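# Nest smaller cardboard box inside larger box in tray

## Task

Set the bigger cardboard box upright in the pink tray with its opening facing up, then lower the smaller box, also opening up, into it until it is fully seated inside.

## Robot and tools

Robot: two arms, left_arm and right_arm, each ending in a five-finger hand. right_arm has a right hand; left_arm has its mirror image, a left hand. The bases sit at left_arm (-0.027, +0.292, 0) m, yaw quat_wxyz (+1.000, 0, 0, -0.018), and right_arm (-0.007, -0.374, 0) m, quat_wxyz (+1.000, 0, 0, +0.028). A two-camera stand is fixed to the floor behind them. Objects may occasionally get a small nudge from outside.

Scene frame: origin at table height, halfway between the nominal bases; +x out over the table, +z up, left_arm on the +y side (image left/right do not match arm names). All printed positions (metres) and quaternions (wxyz) are in this frame and may be off by a few centimetres.

Hand point: a point fixed to the palm, 0.05 m in front of it and 0.15 m from the wrist face along the fingers. Its +z runs along straight fingers, +y out of the palm, +x across the palm away from the thumb on the right hand (toward the thumb on the left hand). Straight fingertips reach 0.06-0.07 m past the point, 0.06 m behind it along -y. A wrist bracket on the little-finger side sticks out 0.10 m across the palm and can collide. Arms track loosely: resting 1-3 cm (sometimes 5 cm) below or off the commanded pose is normal, and a loaded elbow may sag.

The row (28 numbers, each in [-1, 1]), always one row for both arms: left dx, dy, dz, rx, ry, rz; left thumb_turn, thumb_bend, index, middle, ring, little; left force_limit, speed; then the same 14 for the right arm. dx..rz are an offset, not a pose: they count from the arm's Hand target at the start of the action or move, along scene axes, with rotation about that target position. 1.0 = 0.6 m or 180 degrees; rx, ry, rz form one rotation vector. Repeating an offset moves again. Six zeros re-request the current Hand target. Orientation commands are clipped to 40 degrees from the measured orientation each step.

Hand numbers are absolute settings, not offsets: -1 open, +1 closed. thumb_turn +1 puts the thumb opposite the fingers; with it there, the hand grips things about 0.035-0.065 m thick (handles down to 0.025 m). force_limit maps -1..+1 to about 0-10 N at the fingertip (0-15 N for the two thumb motors); speed rises from near zero at -1 to full at +0.48 and above (full travel 0.49 s). For a gentle grip close at speed -0.94 or lower. There is no 'no change' value: to keep a hand as is, resend its last executed eight numbers (before any were sent, use hand_measured plus hand_force_limit and hand_speed). A motor only starts when its target changes by 0.002 or more; to squeeze harder raise force_limit and send a more-closed target.

Tools:
- execute_actions(actions, cameras): actions is a list of actions; each action is up to 15 rows at 1/30 s each, the last row held to fill 15 steps (0.5 s). Every row counts from the start-of-action Hand target. Images come only for an empty list or when cameras names them.
- move(target, speed, blend, blocking, cameras): target is one row or up to 15 rows, each offset from the same starting Hand targets. Straight paths, shortest turn, all ending together, 0.5-10 s. speed in m/s, 0.002-4.3, default 0.25 (turns at twice that in rad/s), one value or one per target. blend in m rounds corners; 0 stops at each. blocking=false returns after about 0.5 s while it runs. Paths do not avoid obstacles or the other arm; avoid passing near an arm's own base.
- wait(seconds 0-10), stop() to brake a running move, zoom_image(camera, region [x0,y0,x1,y1] pixels, max 504x504), show_instructions() for the reference images, finished_scene(scene=1) to end irreversibly.

Cameras: cam_high and cam_low (672x504), cam_left_wrist and cam_right_wrist (616x616).

Results: per arm end_effector_position, end_effector_quat_wxyz, Hand target (next offsets start from it), joint positions, velocities (may be omitted when all within noise), torques (include the arm's own weight; numbers 3 and 4 wrap at ±28 N m). Hands report hand_measured, hand_stopped_by (moving, target, force, stalled, fault) and hand_load_n (positive when pushed open; near 0 after a lost grip), in the six-motor order. execute_actions also lists positions at some steps. move adds a 'move:' line: done (within 10 mm and 2 degrees), off_target, moving, held, fault, plus limits such as paced or held. Done does not prove contact or its absence. A MOTOR HOT line warns of heating; at 100 °C an arm goes limp for 30-60 s or more.

Avoid: dropping or flinging the boxes, anything leaving the table, fast or hard contact with the table or fixed items, pushing toward unreachable poses (heat), overloading fingers, and any collision or squeeze between the two hands, which can end the scene. A blocked arm keeps pressing; command its target back past the hand point to release. Joint limits (rad): waist ±2.880, shoulder 0 to 3.142, elbow 0 to 3.019, wrist pitch -1.693 to 1.571, wrist yaw ±1.571, wrist roll ±2.094. The result must hold after the robot lets go.

Each tool is called in YAML: its name, and indented under it one key for each argument.

Reference images:

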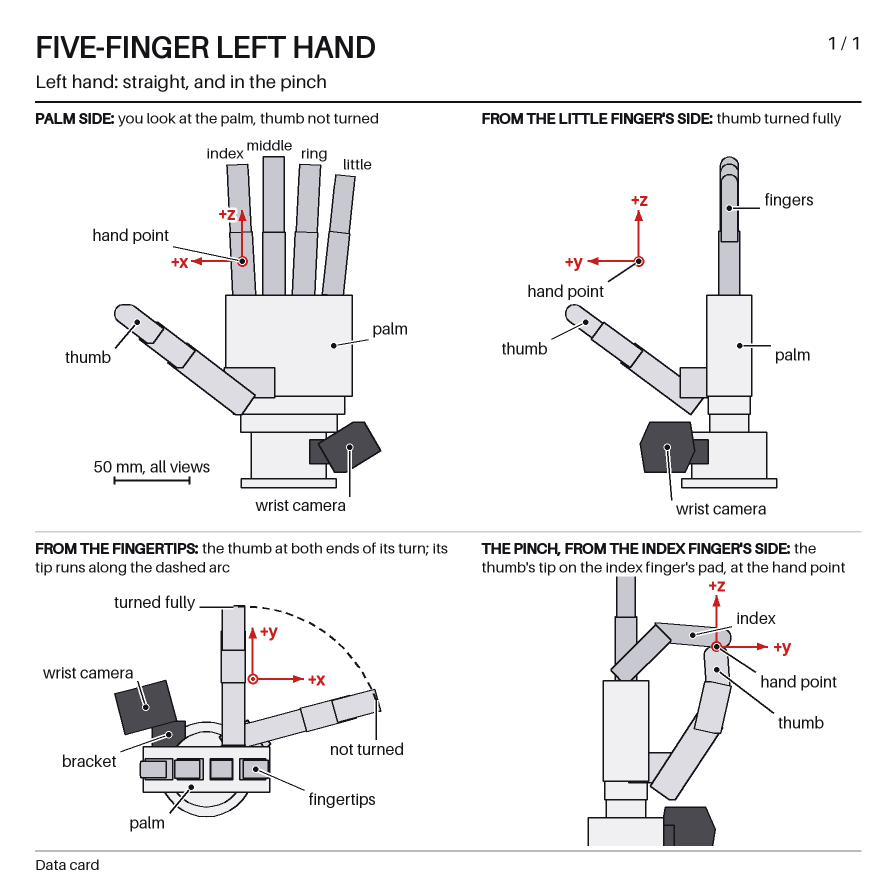

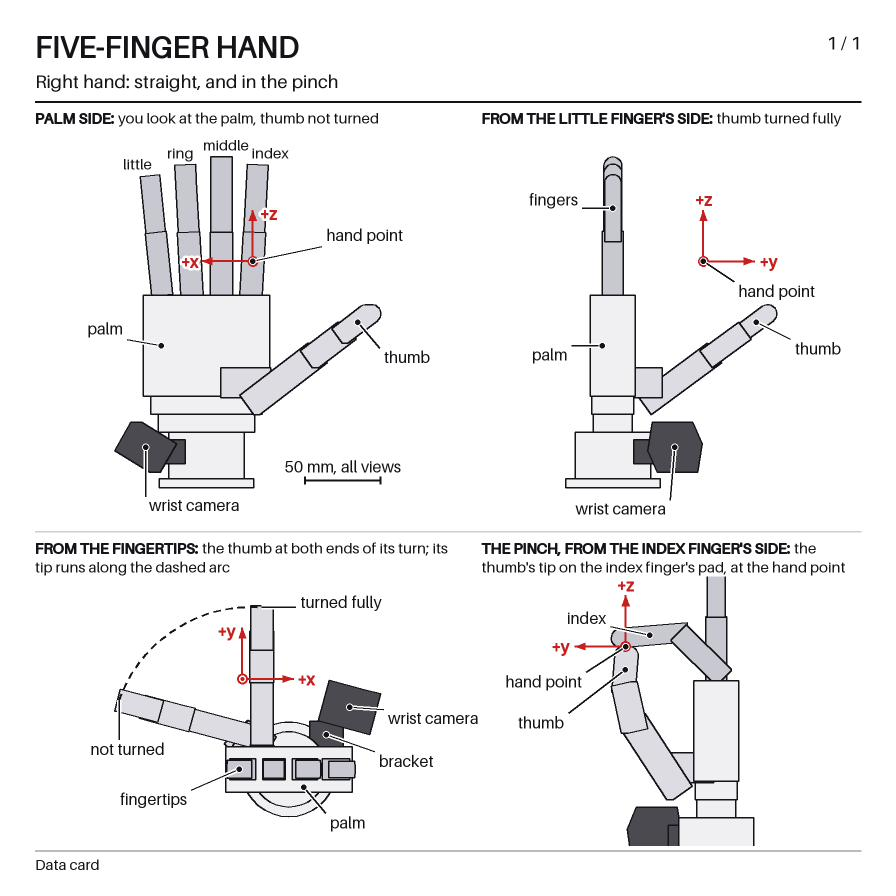

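## Session

execute_actions:
  actions: []

Scene clock: 0.00 s.
left_arm: end_effector_position=(+0.4719, +0.5317, +0.3613) hand_measured=(-1.000, -1.000, -1.000, -1.000, -1.000, -1.000) hand_load_n=(+0.0, +0.0, +0.0, +0.0, +0.0, +0.0) hand_stopped_by=(target, target, target, target, target, target) hand_force_limit=0.00 hand_speed=-0.80 end_effector_quat_wxyz=(+0.612, +0.020, +0.740, -0.279) | right_arm: end_effector_position=(+0.4873, -0.3167, +0.1082) hand_measured=(-1.000, -1.000, -1.000, -1.000, -1.000, -1.000) hand_load_n=(+0.0, +0.0, +0.0, +0.0, +0.0, +0.0) hand_stopped_by=(target, target, target, target, target, target) hand_force_limit=0.00 hand_speed=-0.80 end_effector_quat_wxyz=(-0.239, +0.790, -0.043, +0.564)
Joint positions: left_arm=[0.778 1.262 1.101 -0.096 1.184 1.409] | right_arm=[0.059 1.32 0.475 0.585 -0.224 -1.174]
Joint velocities: within noise
Joint torques (N m): no reading
Heat: left arm: hottest wrist pitch 25 °C; right arm: hottest elbow 25 °C.
Hand target: left_arm +0.4745, +0.5340, +0.3831; +0.623, +0.033, +0.734, -0.268 | right_arm +0.4940, -0.3159, +0.1160; -0.240, +0.784, -0.042, +0.570

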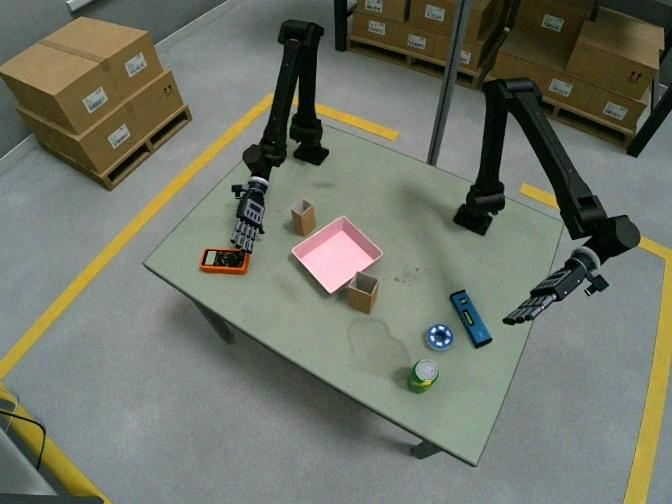

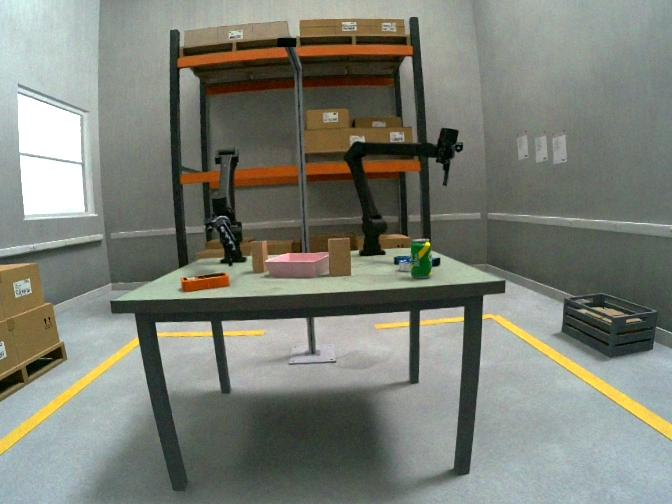

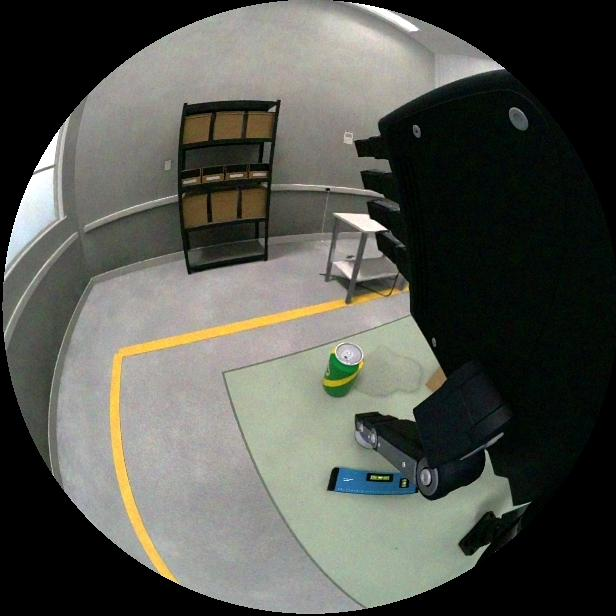

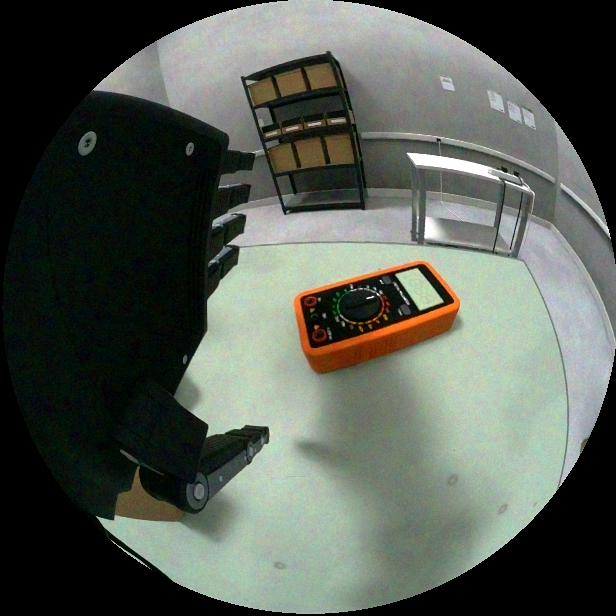

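zoom_image:
  camera: "cam_high"
  region: [230, 160, 430, 340]

zoom_image:
  camera: "cam_low"
  region: [170, 220, 450, 310]

Scaled by 2.520.

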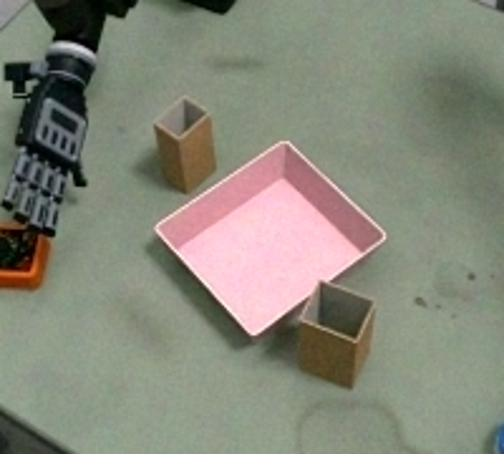

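Scaled by 1.800.

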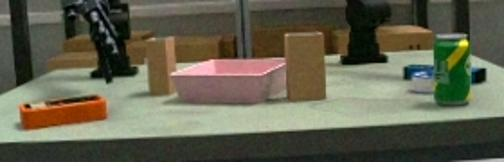

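zoom_image:
  camera: "cam_high"
  region: [230, 80, 400, 210]

zoom_image:
  camera: "cam_high"
  region: [430, 130, 600, 260]

zoom_image:
  camera: "cam_high"
  region: [400, 380, 560, 504]

zoom_image:
  camera: "cam_high"
  region: [120, 190, 290, 320]

Scaled by 2.965.

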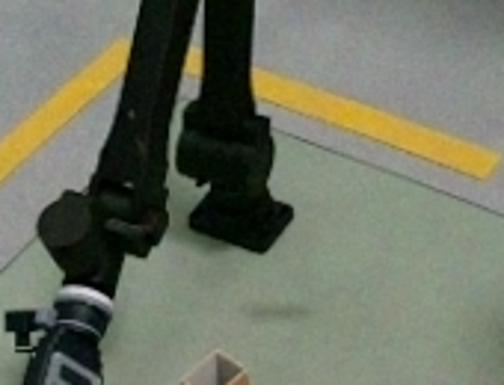

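Scaled by 2.965.

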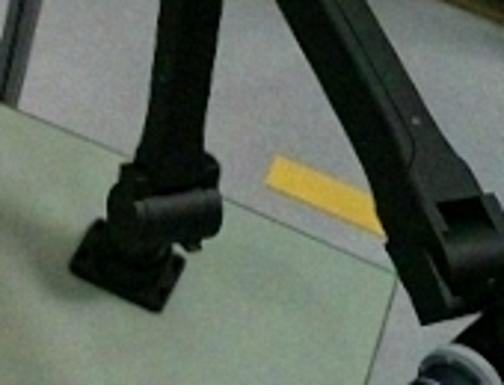

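Scaled by 3.150.

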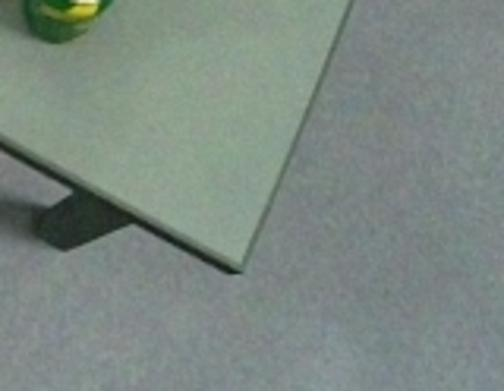

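Scaled by 2.965.

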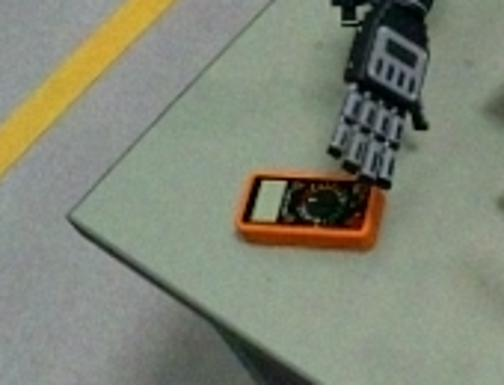

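zoom_image:
  camera: "cam_high"
  region: [330, 255, 400, 325]

zoom_image:
  camera: "cam_high"
  region: [270, 180, 340, 250]

zoom_image:
  camera: "cam_high"
  region: [285, 205, 395, 315]

zoom_image:
  camera: "cam_low"
  region: [230, 220, 370, 290]

Scaled by 7.200.

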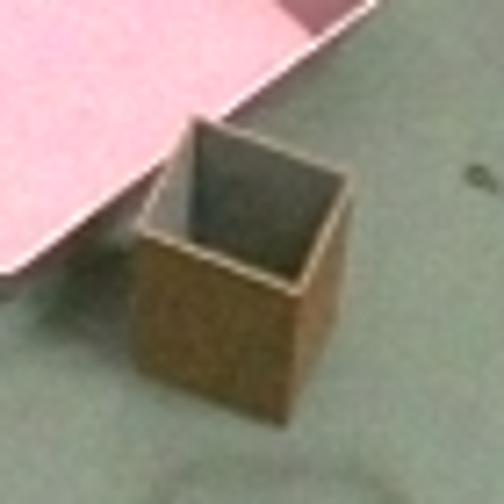

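Scaled by 7.200.

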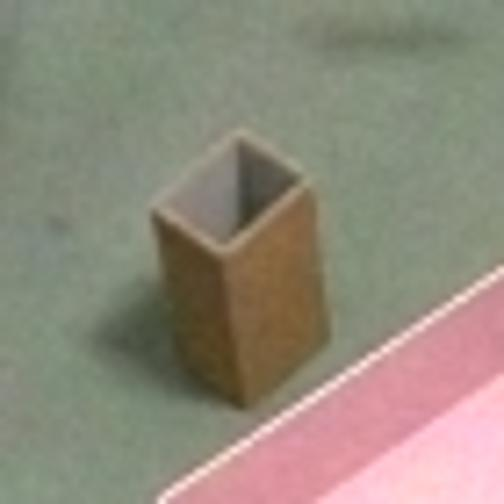

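Scaled by 4.582.

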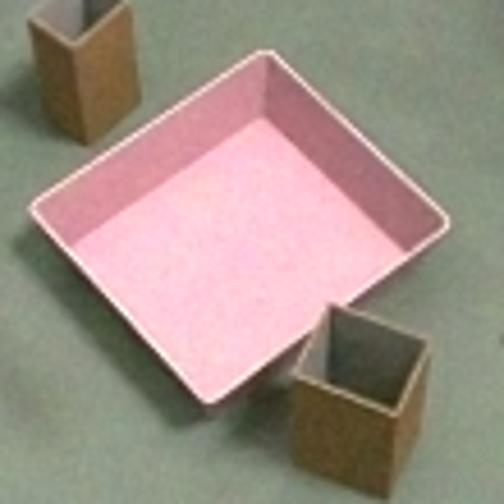

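Scaled by 3.600.

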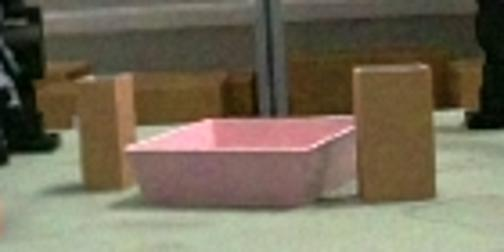

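move:
  target:
    - [-0.025,-0.36,-0.08,-0.169,0.12,0.15, 1,-1,-0.45,-0.45,-1,-1,-0.4,0.2, -0.123,0.043,0.273,0.25,0.135,-0.24, 1,-1,-0.45,-0.45,-1,-1,-0.4,0.2]
    - [-0.0508,-0.7275,-0.2218,-0.338,0.24,0.3, 1,-1,-0.45,-0.45,-1,-1,-0.4,0.2, -0.315,0.2165,0.223,0.314,0.1685,-0.3, 1,-1,-0.45,-0.45,-1,-1,-0.4,0.2]
  speed: 0.35
  blend: 0.04
  cameras: ["all"]

Scene clock: 65.03 s.
left_arm: end_effector_position=(+0.4272, +0.1129, +0.2171) hand_measured=(+1.000, -1.000, -0.450, -0.450, -1.000, -1.000) hand_load_n=(+0.0, +0.0, +0.0, +0.0, +0.0, +0.0) hand_stopped_by=(target, target, target, target, target, target) hand_force_limit=-0.40 hand_speed=0.20 end_effector_quat_wxyz=(-0.308, +0.677, -0.618, +0.256) | right_arm: end_effector_position=(+0.3053, -0.1916, +0.2423) hand_measured=(+1.000, -1.000, -0.450, -0.450, -1.000, -1.000) hand_load_n=(+0.0, +0.0, +0.0, +0.0, +0.0, +0.0) hand_stopped_by=(target, target, target, target, target, target) hand_force_limit=-0.40 hand_speed=0.20 end_effector_quat_wxyz=(+0.272, -0.596, +0.684, -0.321)
Joint positions: left_arm=[-0.403 1.233 1.072 -0.674 -0.411 -0.37] | right_arm=[0.648 0.886 0.901 -0.926 0.614 0.626]
Joint torques (N m): left_arm=[-1.26 -8.82 15.69 0.92 -0.32 -0.24] | right_arm=[-0.44 -2.67 11.32 0.66 0.67 0.03]
Heat: left arm: hottest elbow 33 °C; right arm: hottest elbow 30 °C.
Hand target: left_arm +0.4441, +0.0976, +0.2499; -0.313, +0.674, -0.606, +0.283 | right_arm +0.3051, -0.1860, +0.2497; +0.277, -0.595, +0.683, -0.319
Off the commanded pose: left_arm 0.040 m, 3 deg | right_arm 0.009 m, 1 deg.
move: off_target (left_arm)

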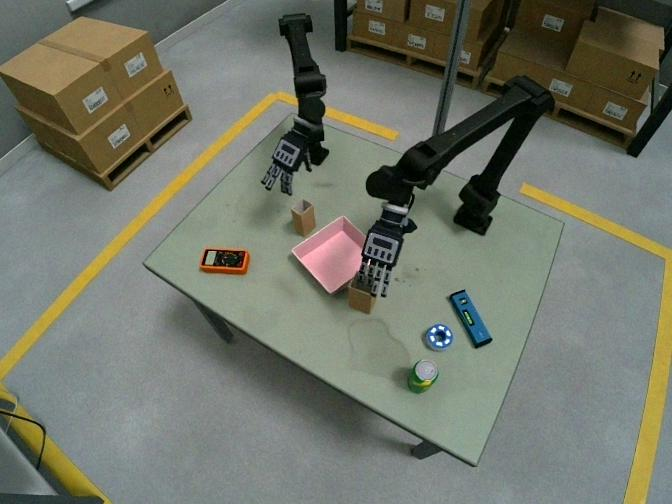

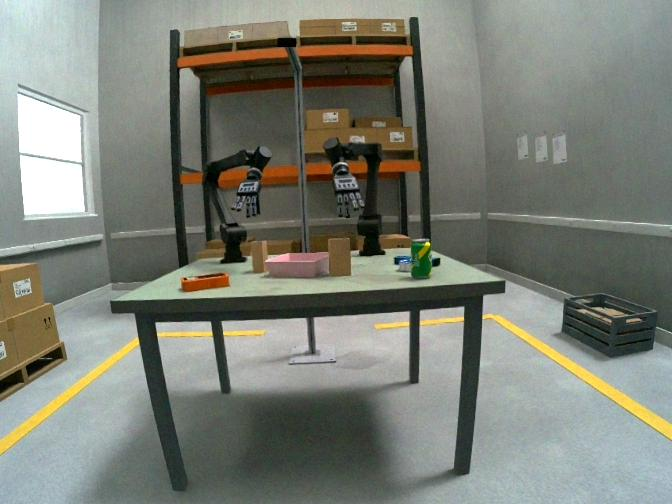

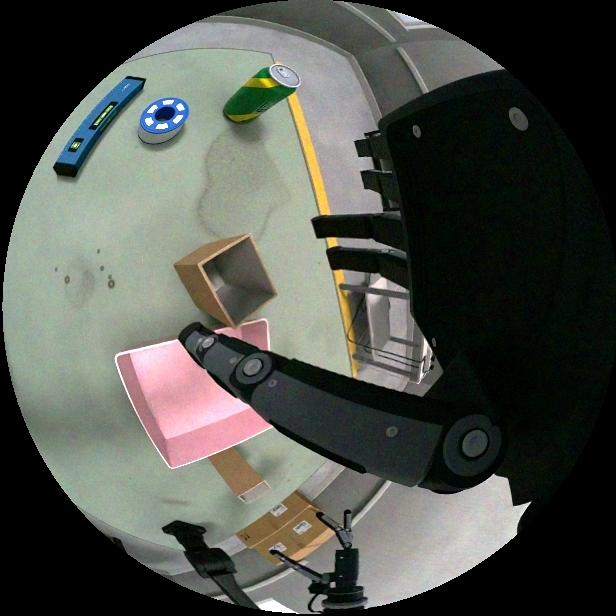

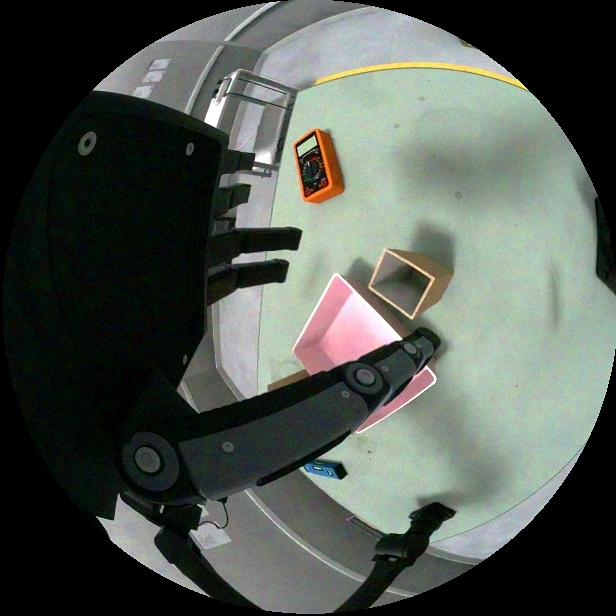

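zoom_image:
  camera: "cam_high"
  region: [250, 120, 330, 200]

zoom_image:
  camera: "cam_high"
  region: [340, 220, 420, 300]

zoom_image:
  camera: "cam_left_wrist"
  region: [130, 200, 430, 500]

zoom_image:
  camera: "cam_right_wrist"
  region: [190, 200, 490, 500]

Scaled by 6.300.

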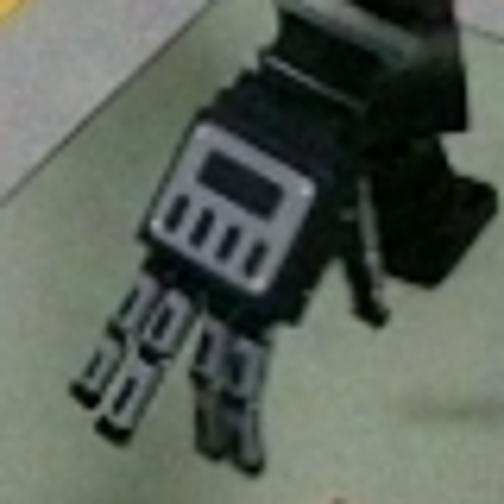

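Scaled by 6.300.

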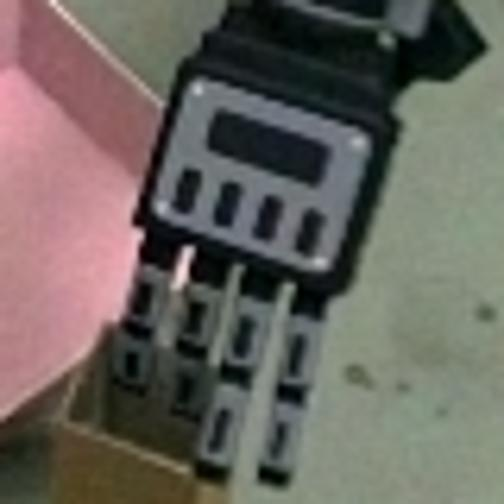

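Scaled by 1.680 from the camera's 616x616 image, which has a finer 880x880 frame.

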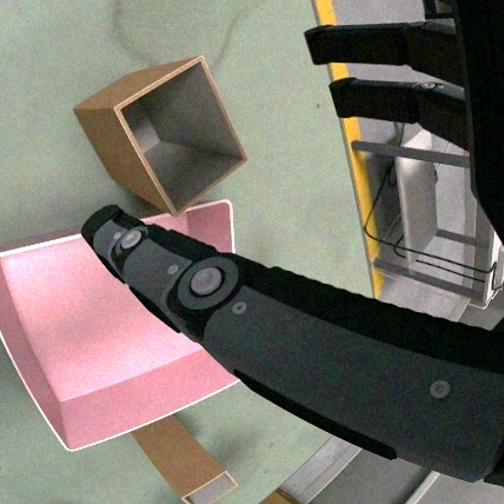

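Scaled by 1.680 from the camera's 616x616 image, which has a finer 880x880 frame.

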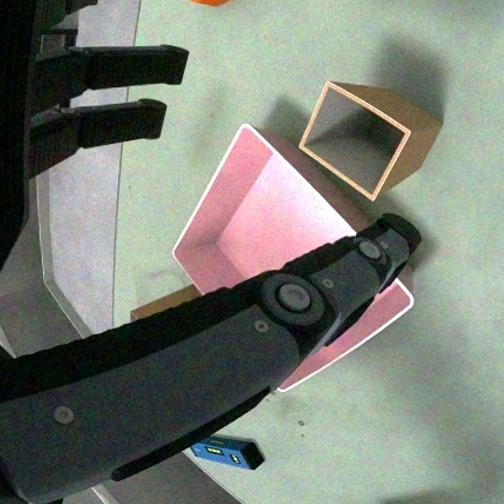

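move:
  target: [0.0383,0,-0.095,0,0,0, 1,-1,-0.45,-0.45,-1,-1,-0.4,0.2, 0.013,0.0077,-0.137,0,0,0, 1,-1,-0.45,-0.45,-1,-1,-0.4,0.2]
  speed: 0.15
  cameras: ["all"]

zoom_image:
  camera: "cam_high"
  region: [330, 230, 410, 310]

zoom_image:
  camera: "cam_high"
  region: [260, 150, 340, 230]

zoom_image:
  camera: "cam_left_wrist"
  region: [130, 200, 430, 500]

zoom_image:
  camera: "cam_right_wrist"
  region: [190, 200, 490, 500]

Scene clock: 77.03 s.
left_arm: end_effector_position=(+0.4628, +0.0942, +0.1949) hand_measured=(+1.000, -1.000, -0.450, -0.450, -1.000, -1.000) hand_load_n=(+0.0, +0.0, +0.0, +0.0, +0.0, +0.0) hand_stopped_by=(target, target, target, target, target, target) hand_force_limit=-0.40 hand_speed=0.20 end_effector_quat_wxyz=(-0.311, +0.673, -0.609, +0.281) | right_arm: end_effector_position=(+0.3112, -0.1866, +0.1687) hand_measured=(+1.000, -1.000, -0.450, -0.450, -1.000, -1.000) hand_load_n=(+0.0, +0.0, +0.0, -0.5, +0.0, +0.0) hand_stopped_by=(target, target, target, target, target, target) hand_force_limit=-0.40 hand_speed=0.20 end_effector_quat_wxyz=(+0.271, -0.596, +0.684, -0.321)
Joint positions: left_arm=[-0.403 1.325 1.072 -0.529 -0.402 -0.37] | right_arm=[0.648 0.932 0.732 -0.713 0.615 0.626]
Joint torques (N m): left_arm=[0.5 -10.4 9.13 1.81 -0.05 -0.02] | right_arm=[-1.03 -3.02 9.28 1.61 0.54 0]
Heat: left arm: hottest elbow 34 °C; right arm: hottest elbow 31 °C.
Hand target: left_arm +0.4671, +0.0976, +0.1930; -0.313, +0.674, -0.606, +0.283 | right_arm +0.3129, -0.1815, +0.1677; +0.277, -0.595, +0.683, -0.320
Off the commanded pose: left_arm 0.006 m, 0 deg | right_arm 0.006 m, 1 deg.
move: done

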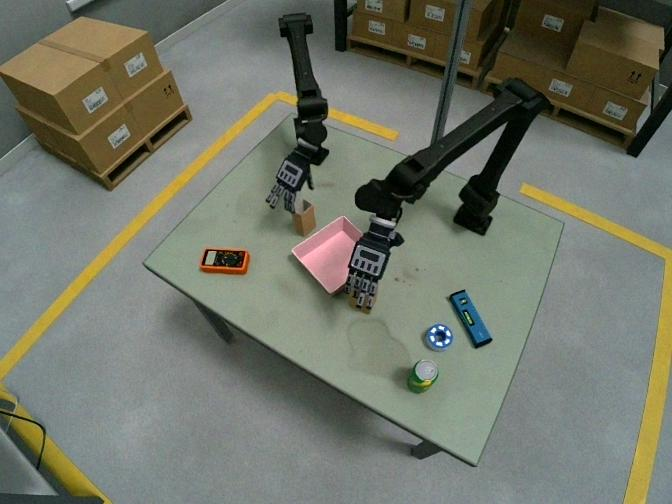

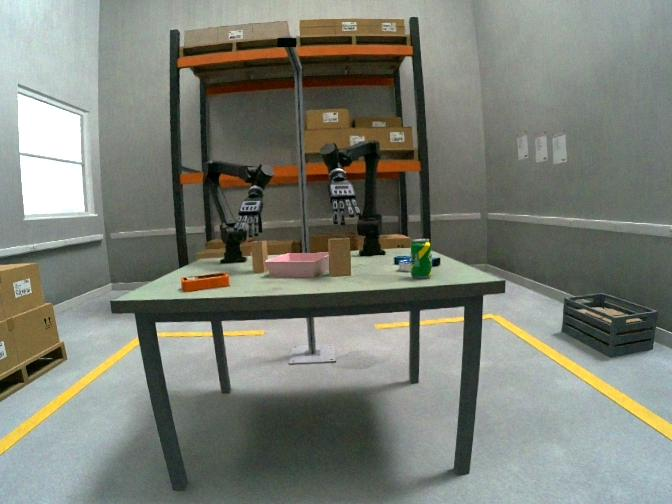

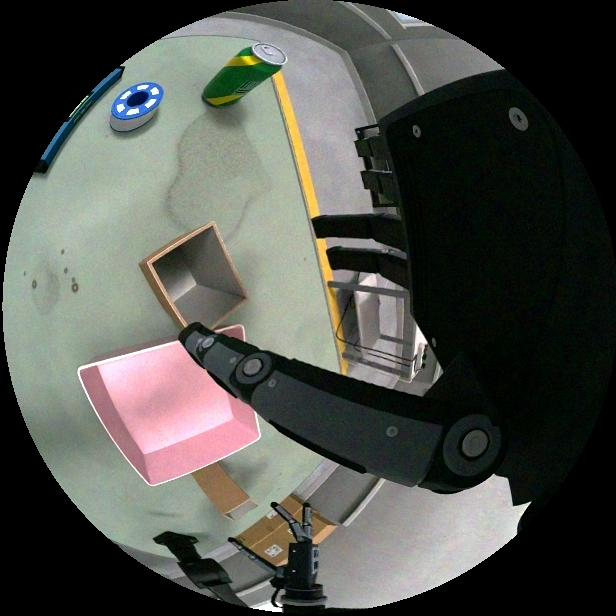

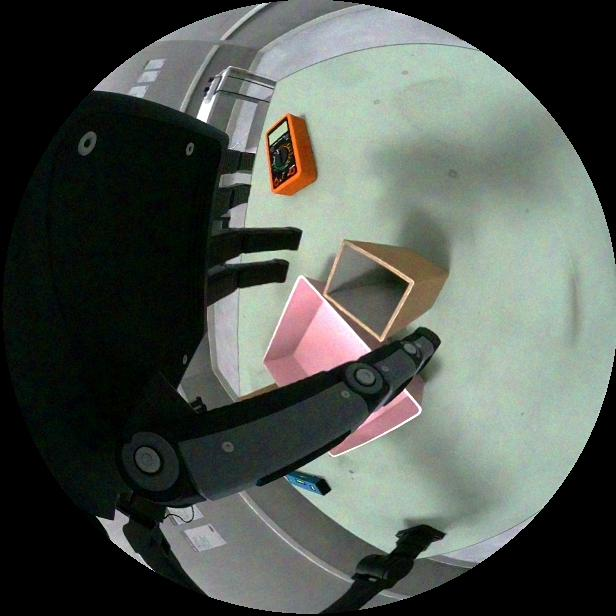

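Scaled by 6.300.

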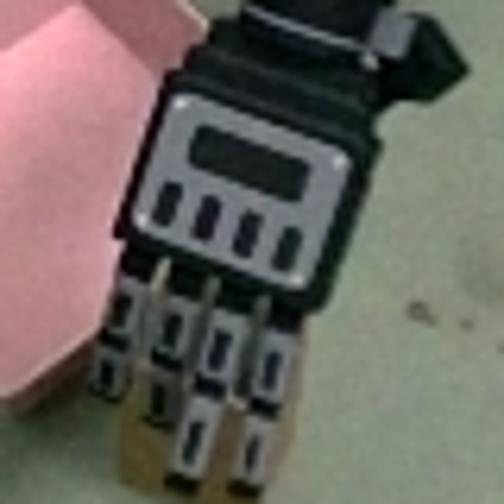

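Scaled by 6.300.

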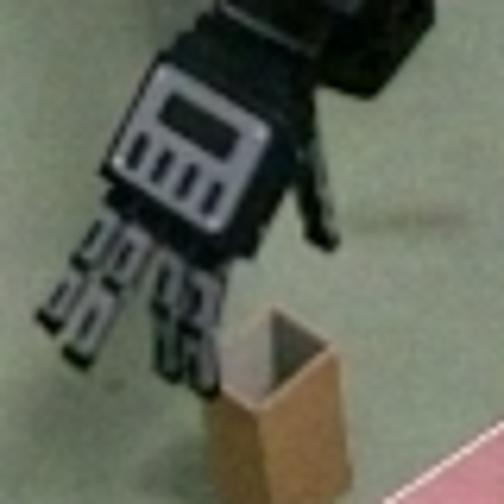

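Scaled by 1.680 from the camera's 616x616 image, which has a finer 880x880 frame.

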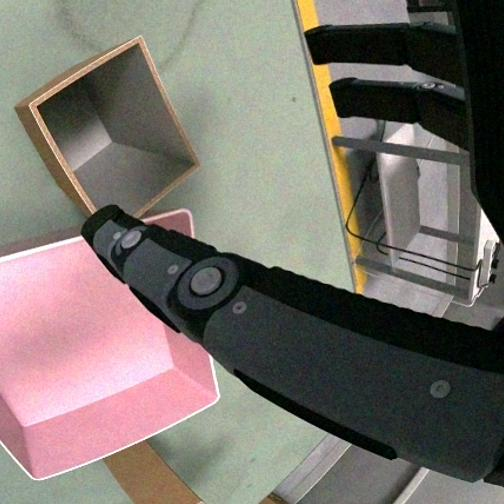

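Scaled by 1.680 from the camera's 616x616 image, which has a finer 880x880 frame.

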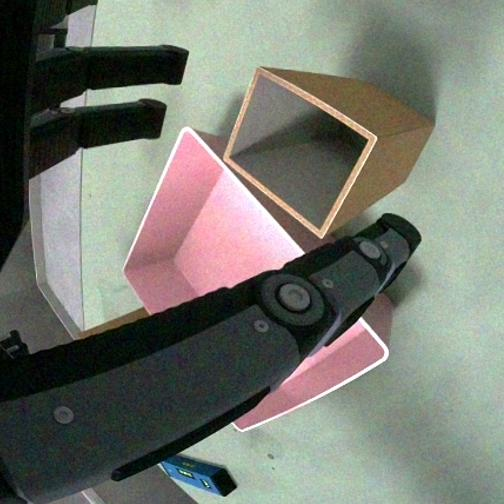

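move:
  target:
    - [-0.023,0.0313,0,0,0,0, 1,-1,-0.45,-0.45,-1,-1,-0.4,0.2, 0.003,0,-0.01,0,0,0, 1,-1,-0.45,-0.45,-1,-1,-0.4,0.2]
    - [-0.023,0.0313,-0.075,0,0,0, 1,-1,-0.45,-0.45,-1,-1,-0.4,0.2, 0.003,0,-0.078,0,0,0, 1,-1,-0.45,-0.45,-1,-1,-0.4,0.2]
  speed: 0.1
  cameras: ["all"]

zoom_image:
  camera: "cam_high"
  region: [330, 240, 410, 320]

zoom_image:
  camera: "cam_high"
  region: [260, 160, 340, 240]

zoom_image:
  camera: "cam_left_wrist"
  region: [130, 200, 430, 500]

zoom_image:
  camera: "cam_right_wrist"
  region: [190, 200, 490, 500]

Scene clock: 87.30 s.
left_arm: end_effector_position=(+0.4492, +0.1104, +0.1506) hand_measured=(+1.000, -1.000, -0.450, -0.450, -1.000, -1.000) hand_load_n=(+0.0, -0.5, +0.0, +0.0, +0.0, +0.0) hand_stopped_by=(target, target, target, target, target, target) hand_force_limit=-0.40 hand_speed=0.20 end_effector_quat_wxyz=(-0.310, +0.674, -0.608, +0.283) | right_arm: end_effector_position=(+0.3130, -0.1851, +0.1226) hand_measured=(+1.000, -1.000, -0.450, -0.450, -1.000, -1.000) hand_load_n=(+0.0, +0.5, +0.0, +0.0, +0.0, +0.0) hand_stopped_by=(target, target, target, target, target, target) hand_force_limit=-0.40 hand_speed=0.20 end_effector_quat_wxyz=(+0.273, -0.595, +0.684, -0.321)
Joint positions: left_arm=[-0.379 1.31 0.934 -0.397 -0.382 -0.356] | right_arm=[0.648 0.98 0.632 -0.562 0.615 0.626]
Joint torques (N m): left_arm=[0.79 -9.82 8.73 1.88 -0.04 0.05] | right_arm=[-1.44 -3.14 8.9 1.77 0.46 -0.04]
Heat: left arm: hottest elbow 33 °C; right arm: hottest elbow 31 °C.
Hand target: left_arm +0.4533, +0.1163, +0.1480; -0.313, +0.674, -0.606, +0.283 | right_arm +0.3147, -0.1815, +0.1207; +0.277, -0.595, +0.683, -0.320
Off the commanded pose: left_arm 0.008 m, 0 deg | right_arm 0.004 m, 0 deg.
move: done

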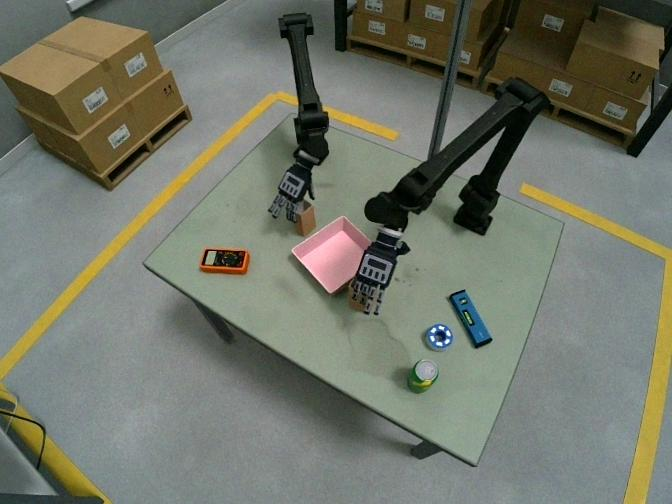

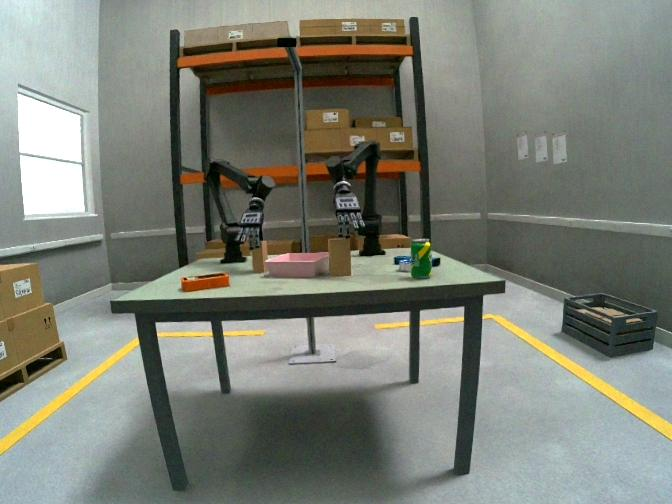

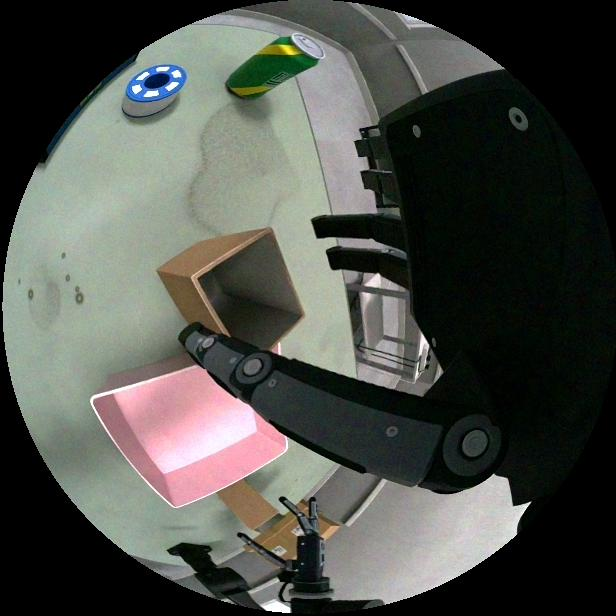

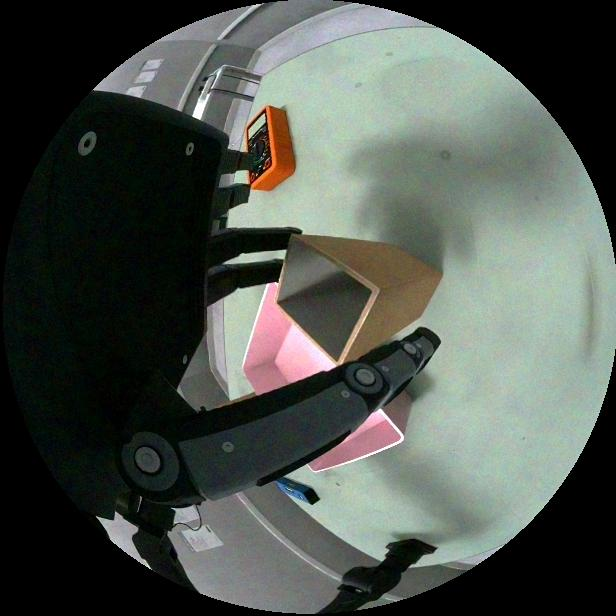

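Scaled by 6.300.

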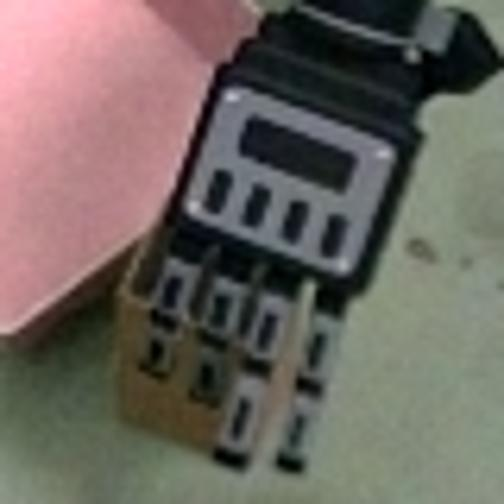

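Scaled by 6.300.

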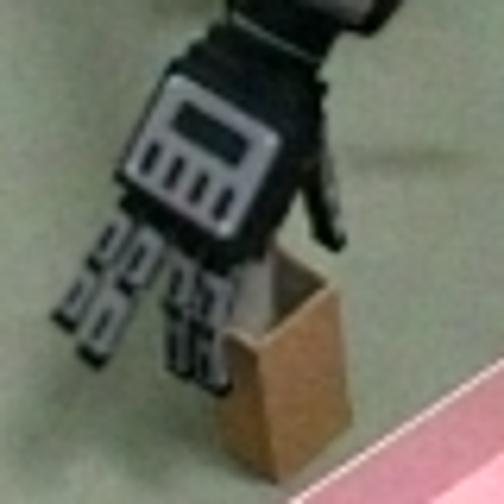

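Scaled by 1.680 from the camera's 616x616 image, which has a finer 880x880 frame.

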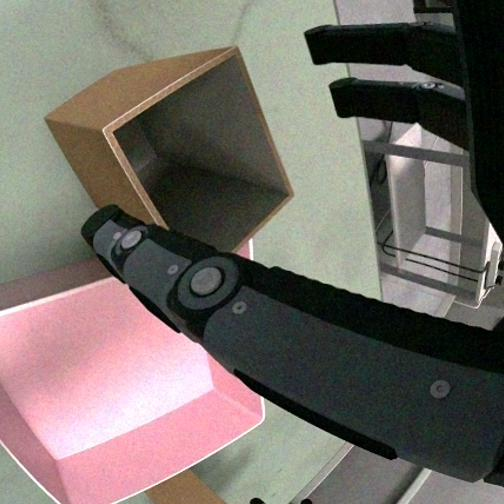

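Scaled by 1.680 from the camera's 616x616 image, which has a finer 880x880 frame.

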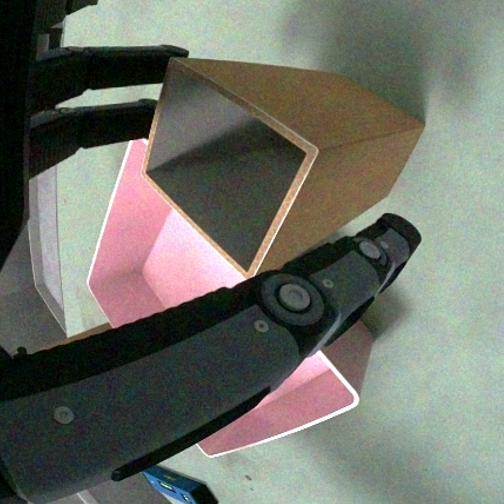

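move:
  target: [0,-0.004,-0.054,0,0,0, 1,-1,-0.45,-0.45,-1,-1,-0.4,0.2, 0.02,-0.003,0,0,0,0, 1,-1,-0.45,-0.45,-1,-1,-0.4,0.2]
  speed: 0.06
  cameras: ["all"]

zoom_image:
  camera: "cam_left_wrist"
  region: [130, 200, 430, 500]

zoom_image:
  camera: "cam_right_wrist"
  region: [190, 200, 490, 500]

Scene clock: 95.00 s.
left_arm: end_effector_position=(+0.4502, +0.1099, +0.1184) hand_measured=(+1.000, -1.000, -0.450, -0.450, -1.000, -1.000) hand_load_n=(+0.0, +0.0, +0.0, +0.0, -0.5, +0.0) hand_stopped_by=(target, target, target, target, target, target) hand_force_limit=-0.40 hand_speed=0.20 end_effector_quat_wxyz=(-0.310, +0.674, -0.608, +0.283) | right_arm: end_effector_position=(+0.3188, -0.1838, +0.1176) hand_measured=(+1.000, -1.000, -0.450, -0.450, -1.000, -1.000) hand_load_n=(+0.0, +0.0, +0.0, +0.0, +0.0, +0.0) hand_stopped_by=(target, target, target, target, target, target) hand_force_limit=-0.40 hand_speed=0.20 end_effector_quat_wxyz=(+0.272, -0.599, +0.683, -0.318)
Joint positions: left_arm=[-0.379 1.352 0.881 -0.302 -0.382 -0.356] | right_arm=[0.632 1.003 0.632 -0.532 0.596 0.607]
Joint torques (N m): left_arm=[0.38 -10.05 8.42 1.84 -0.18 0.01] | right_arm=[-2.78 -3.25 9.85 1.77 0.41 -0.15]
Heat: left arm: hottest elbow 34 °C; right arm: hottest elbow 32 °C.
Hand target: left_arm +0.4533, +0.1139, +0.1157; -0.313, +0.674, -0.606, +0.283 | right_arm +0.3266, -0.1832, +0.1208; +0.277, -0.595, +0.683, -0.319
Off the commanded pose: left_arm 0.006 m, 0 deg | right_arm 0.009 m, 1 deg.
move: done

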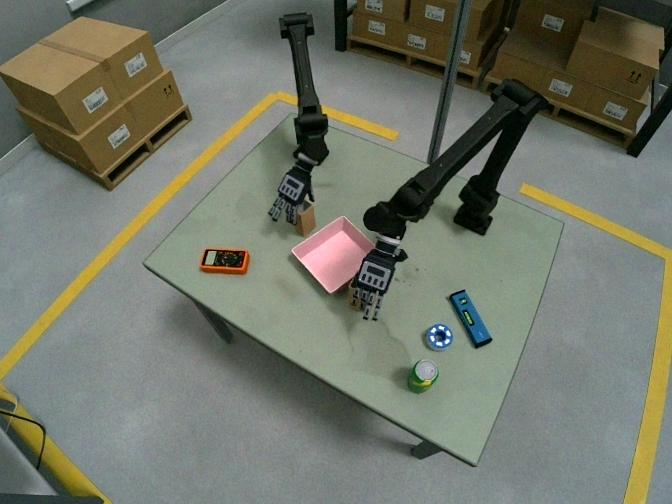

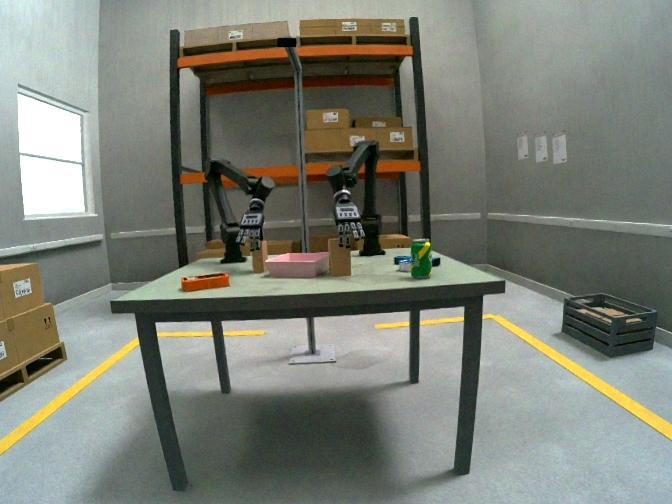

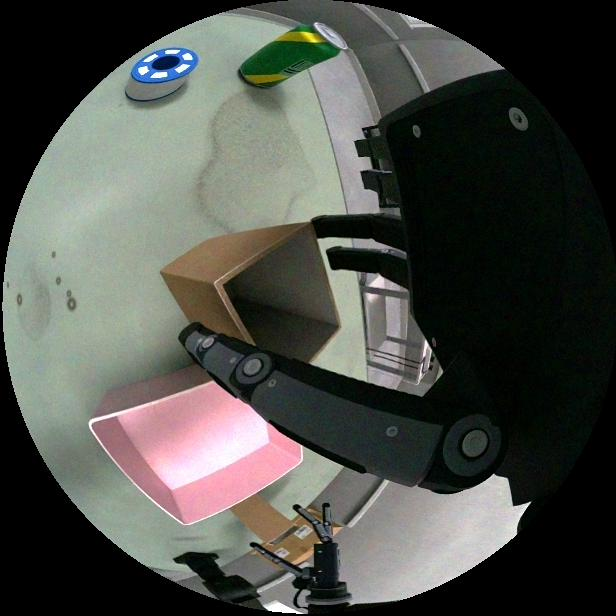

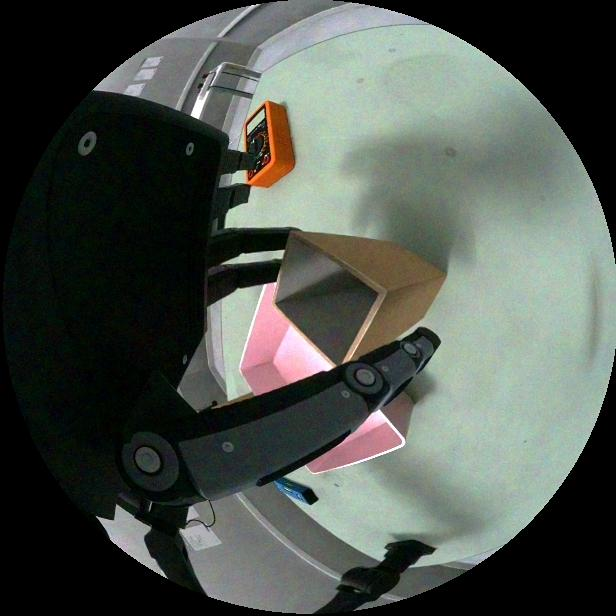

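Scaled by 1.680 from the camera's 616x616 image, which has a finer 880x880 frame.

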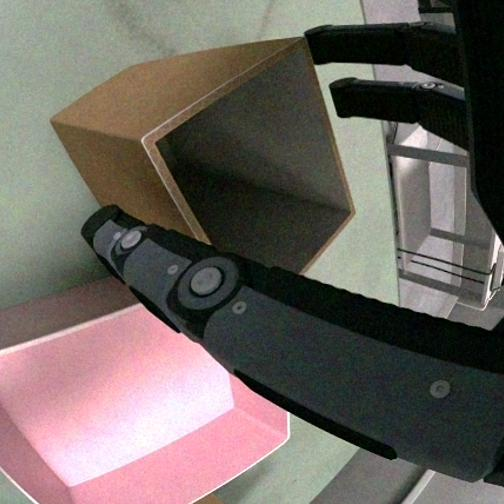

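Scaled by 1.680 from the camera's 616x616 image, which has a finer 880x880 frame.

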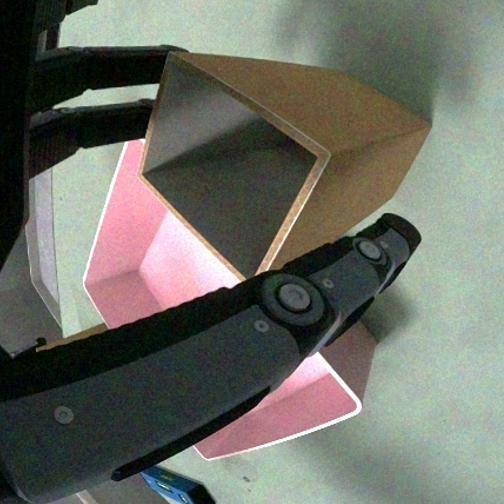

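zoom_image:
  camera: "cam_high"
  region: [335, 250, 405, 320]

zoom_image:
  camera: "cam_high"
  region: [265, 170, 335, 240]

zoom_image:
  camera: "cam_low"
  region: [210, 170, 390, 290]

Scaled by 7.200.

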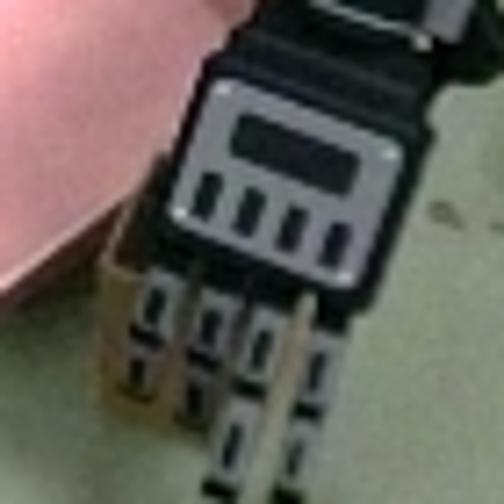

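Scaled by 7.200.

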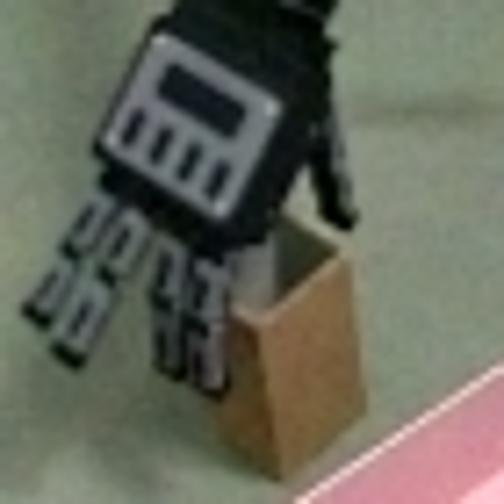

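Scaled by 2.800.

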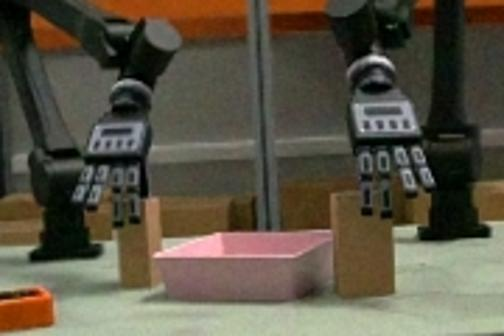

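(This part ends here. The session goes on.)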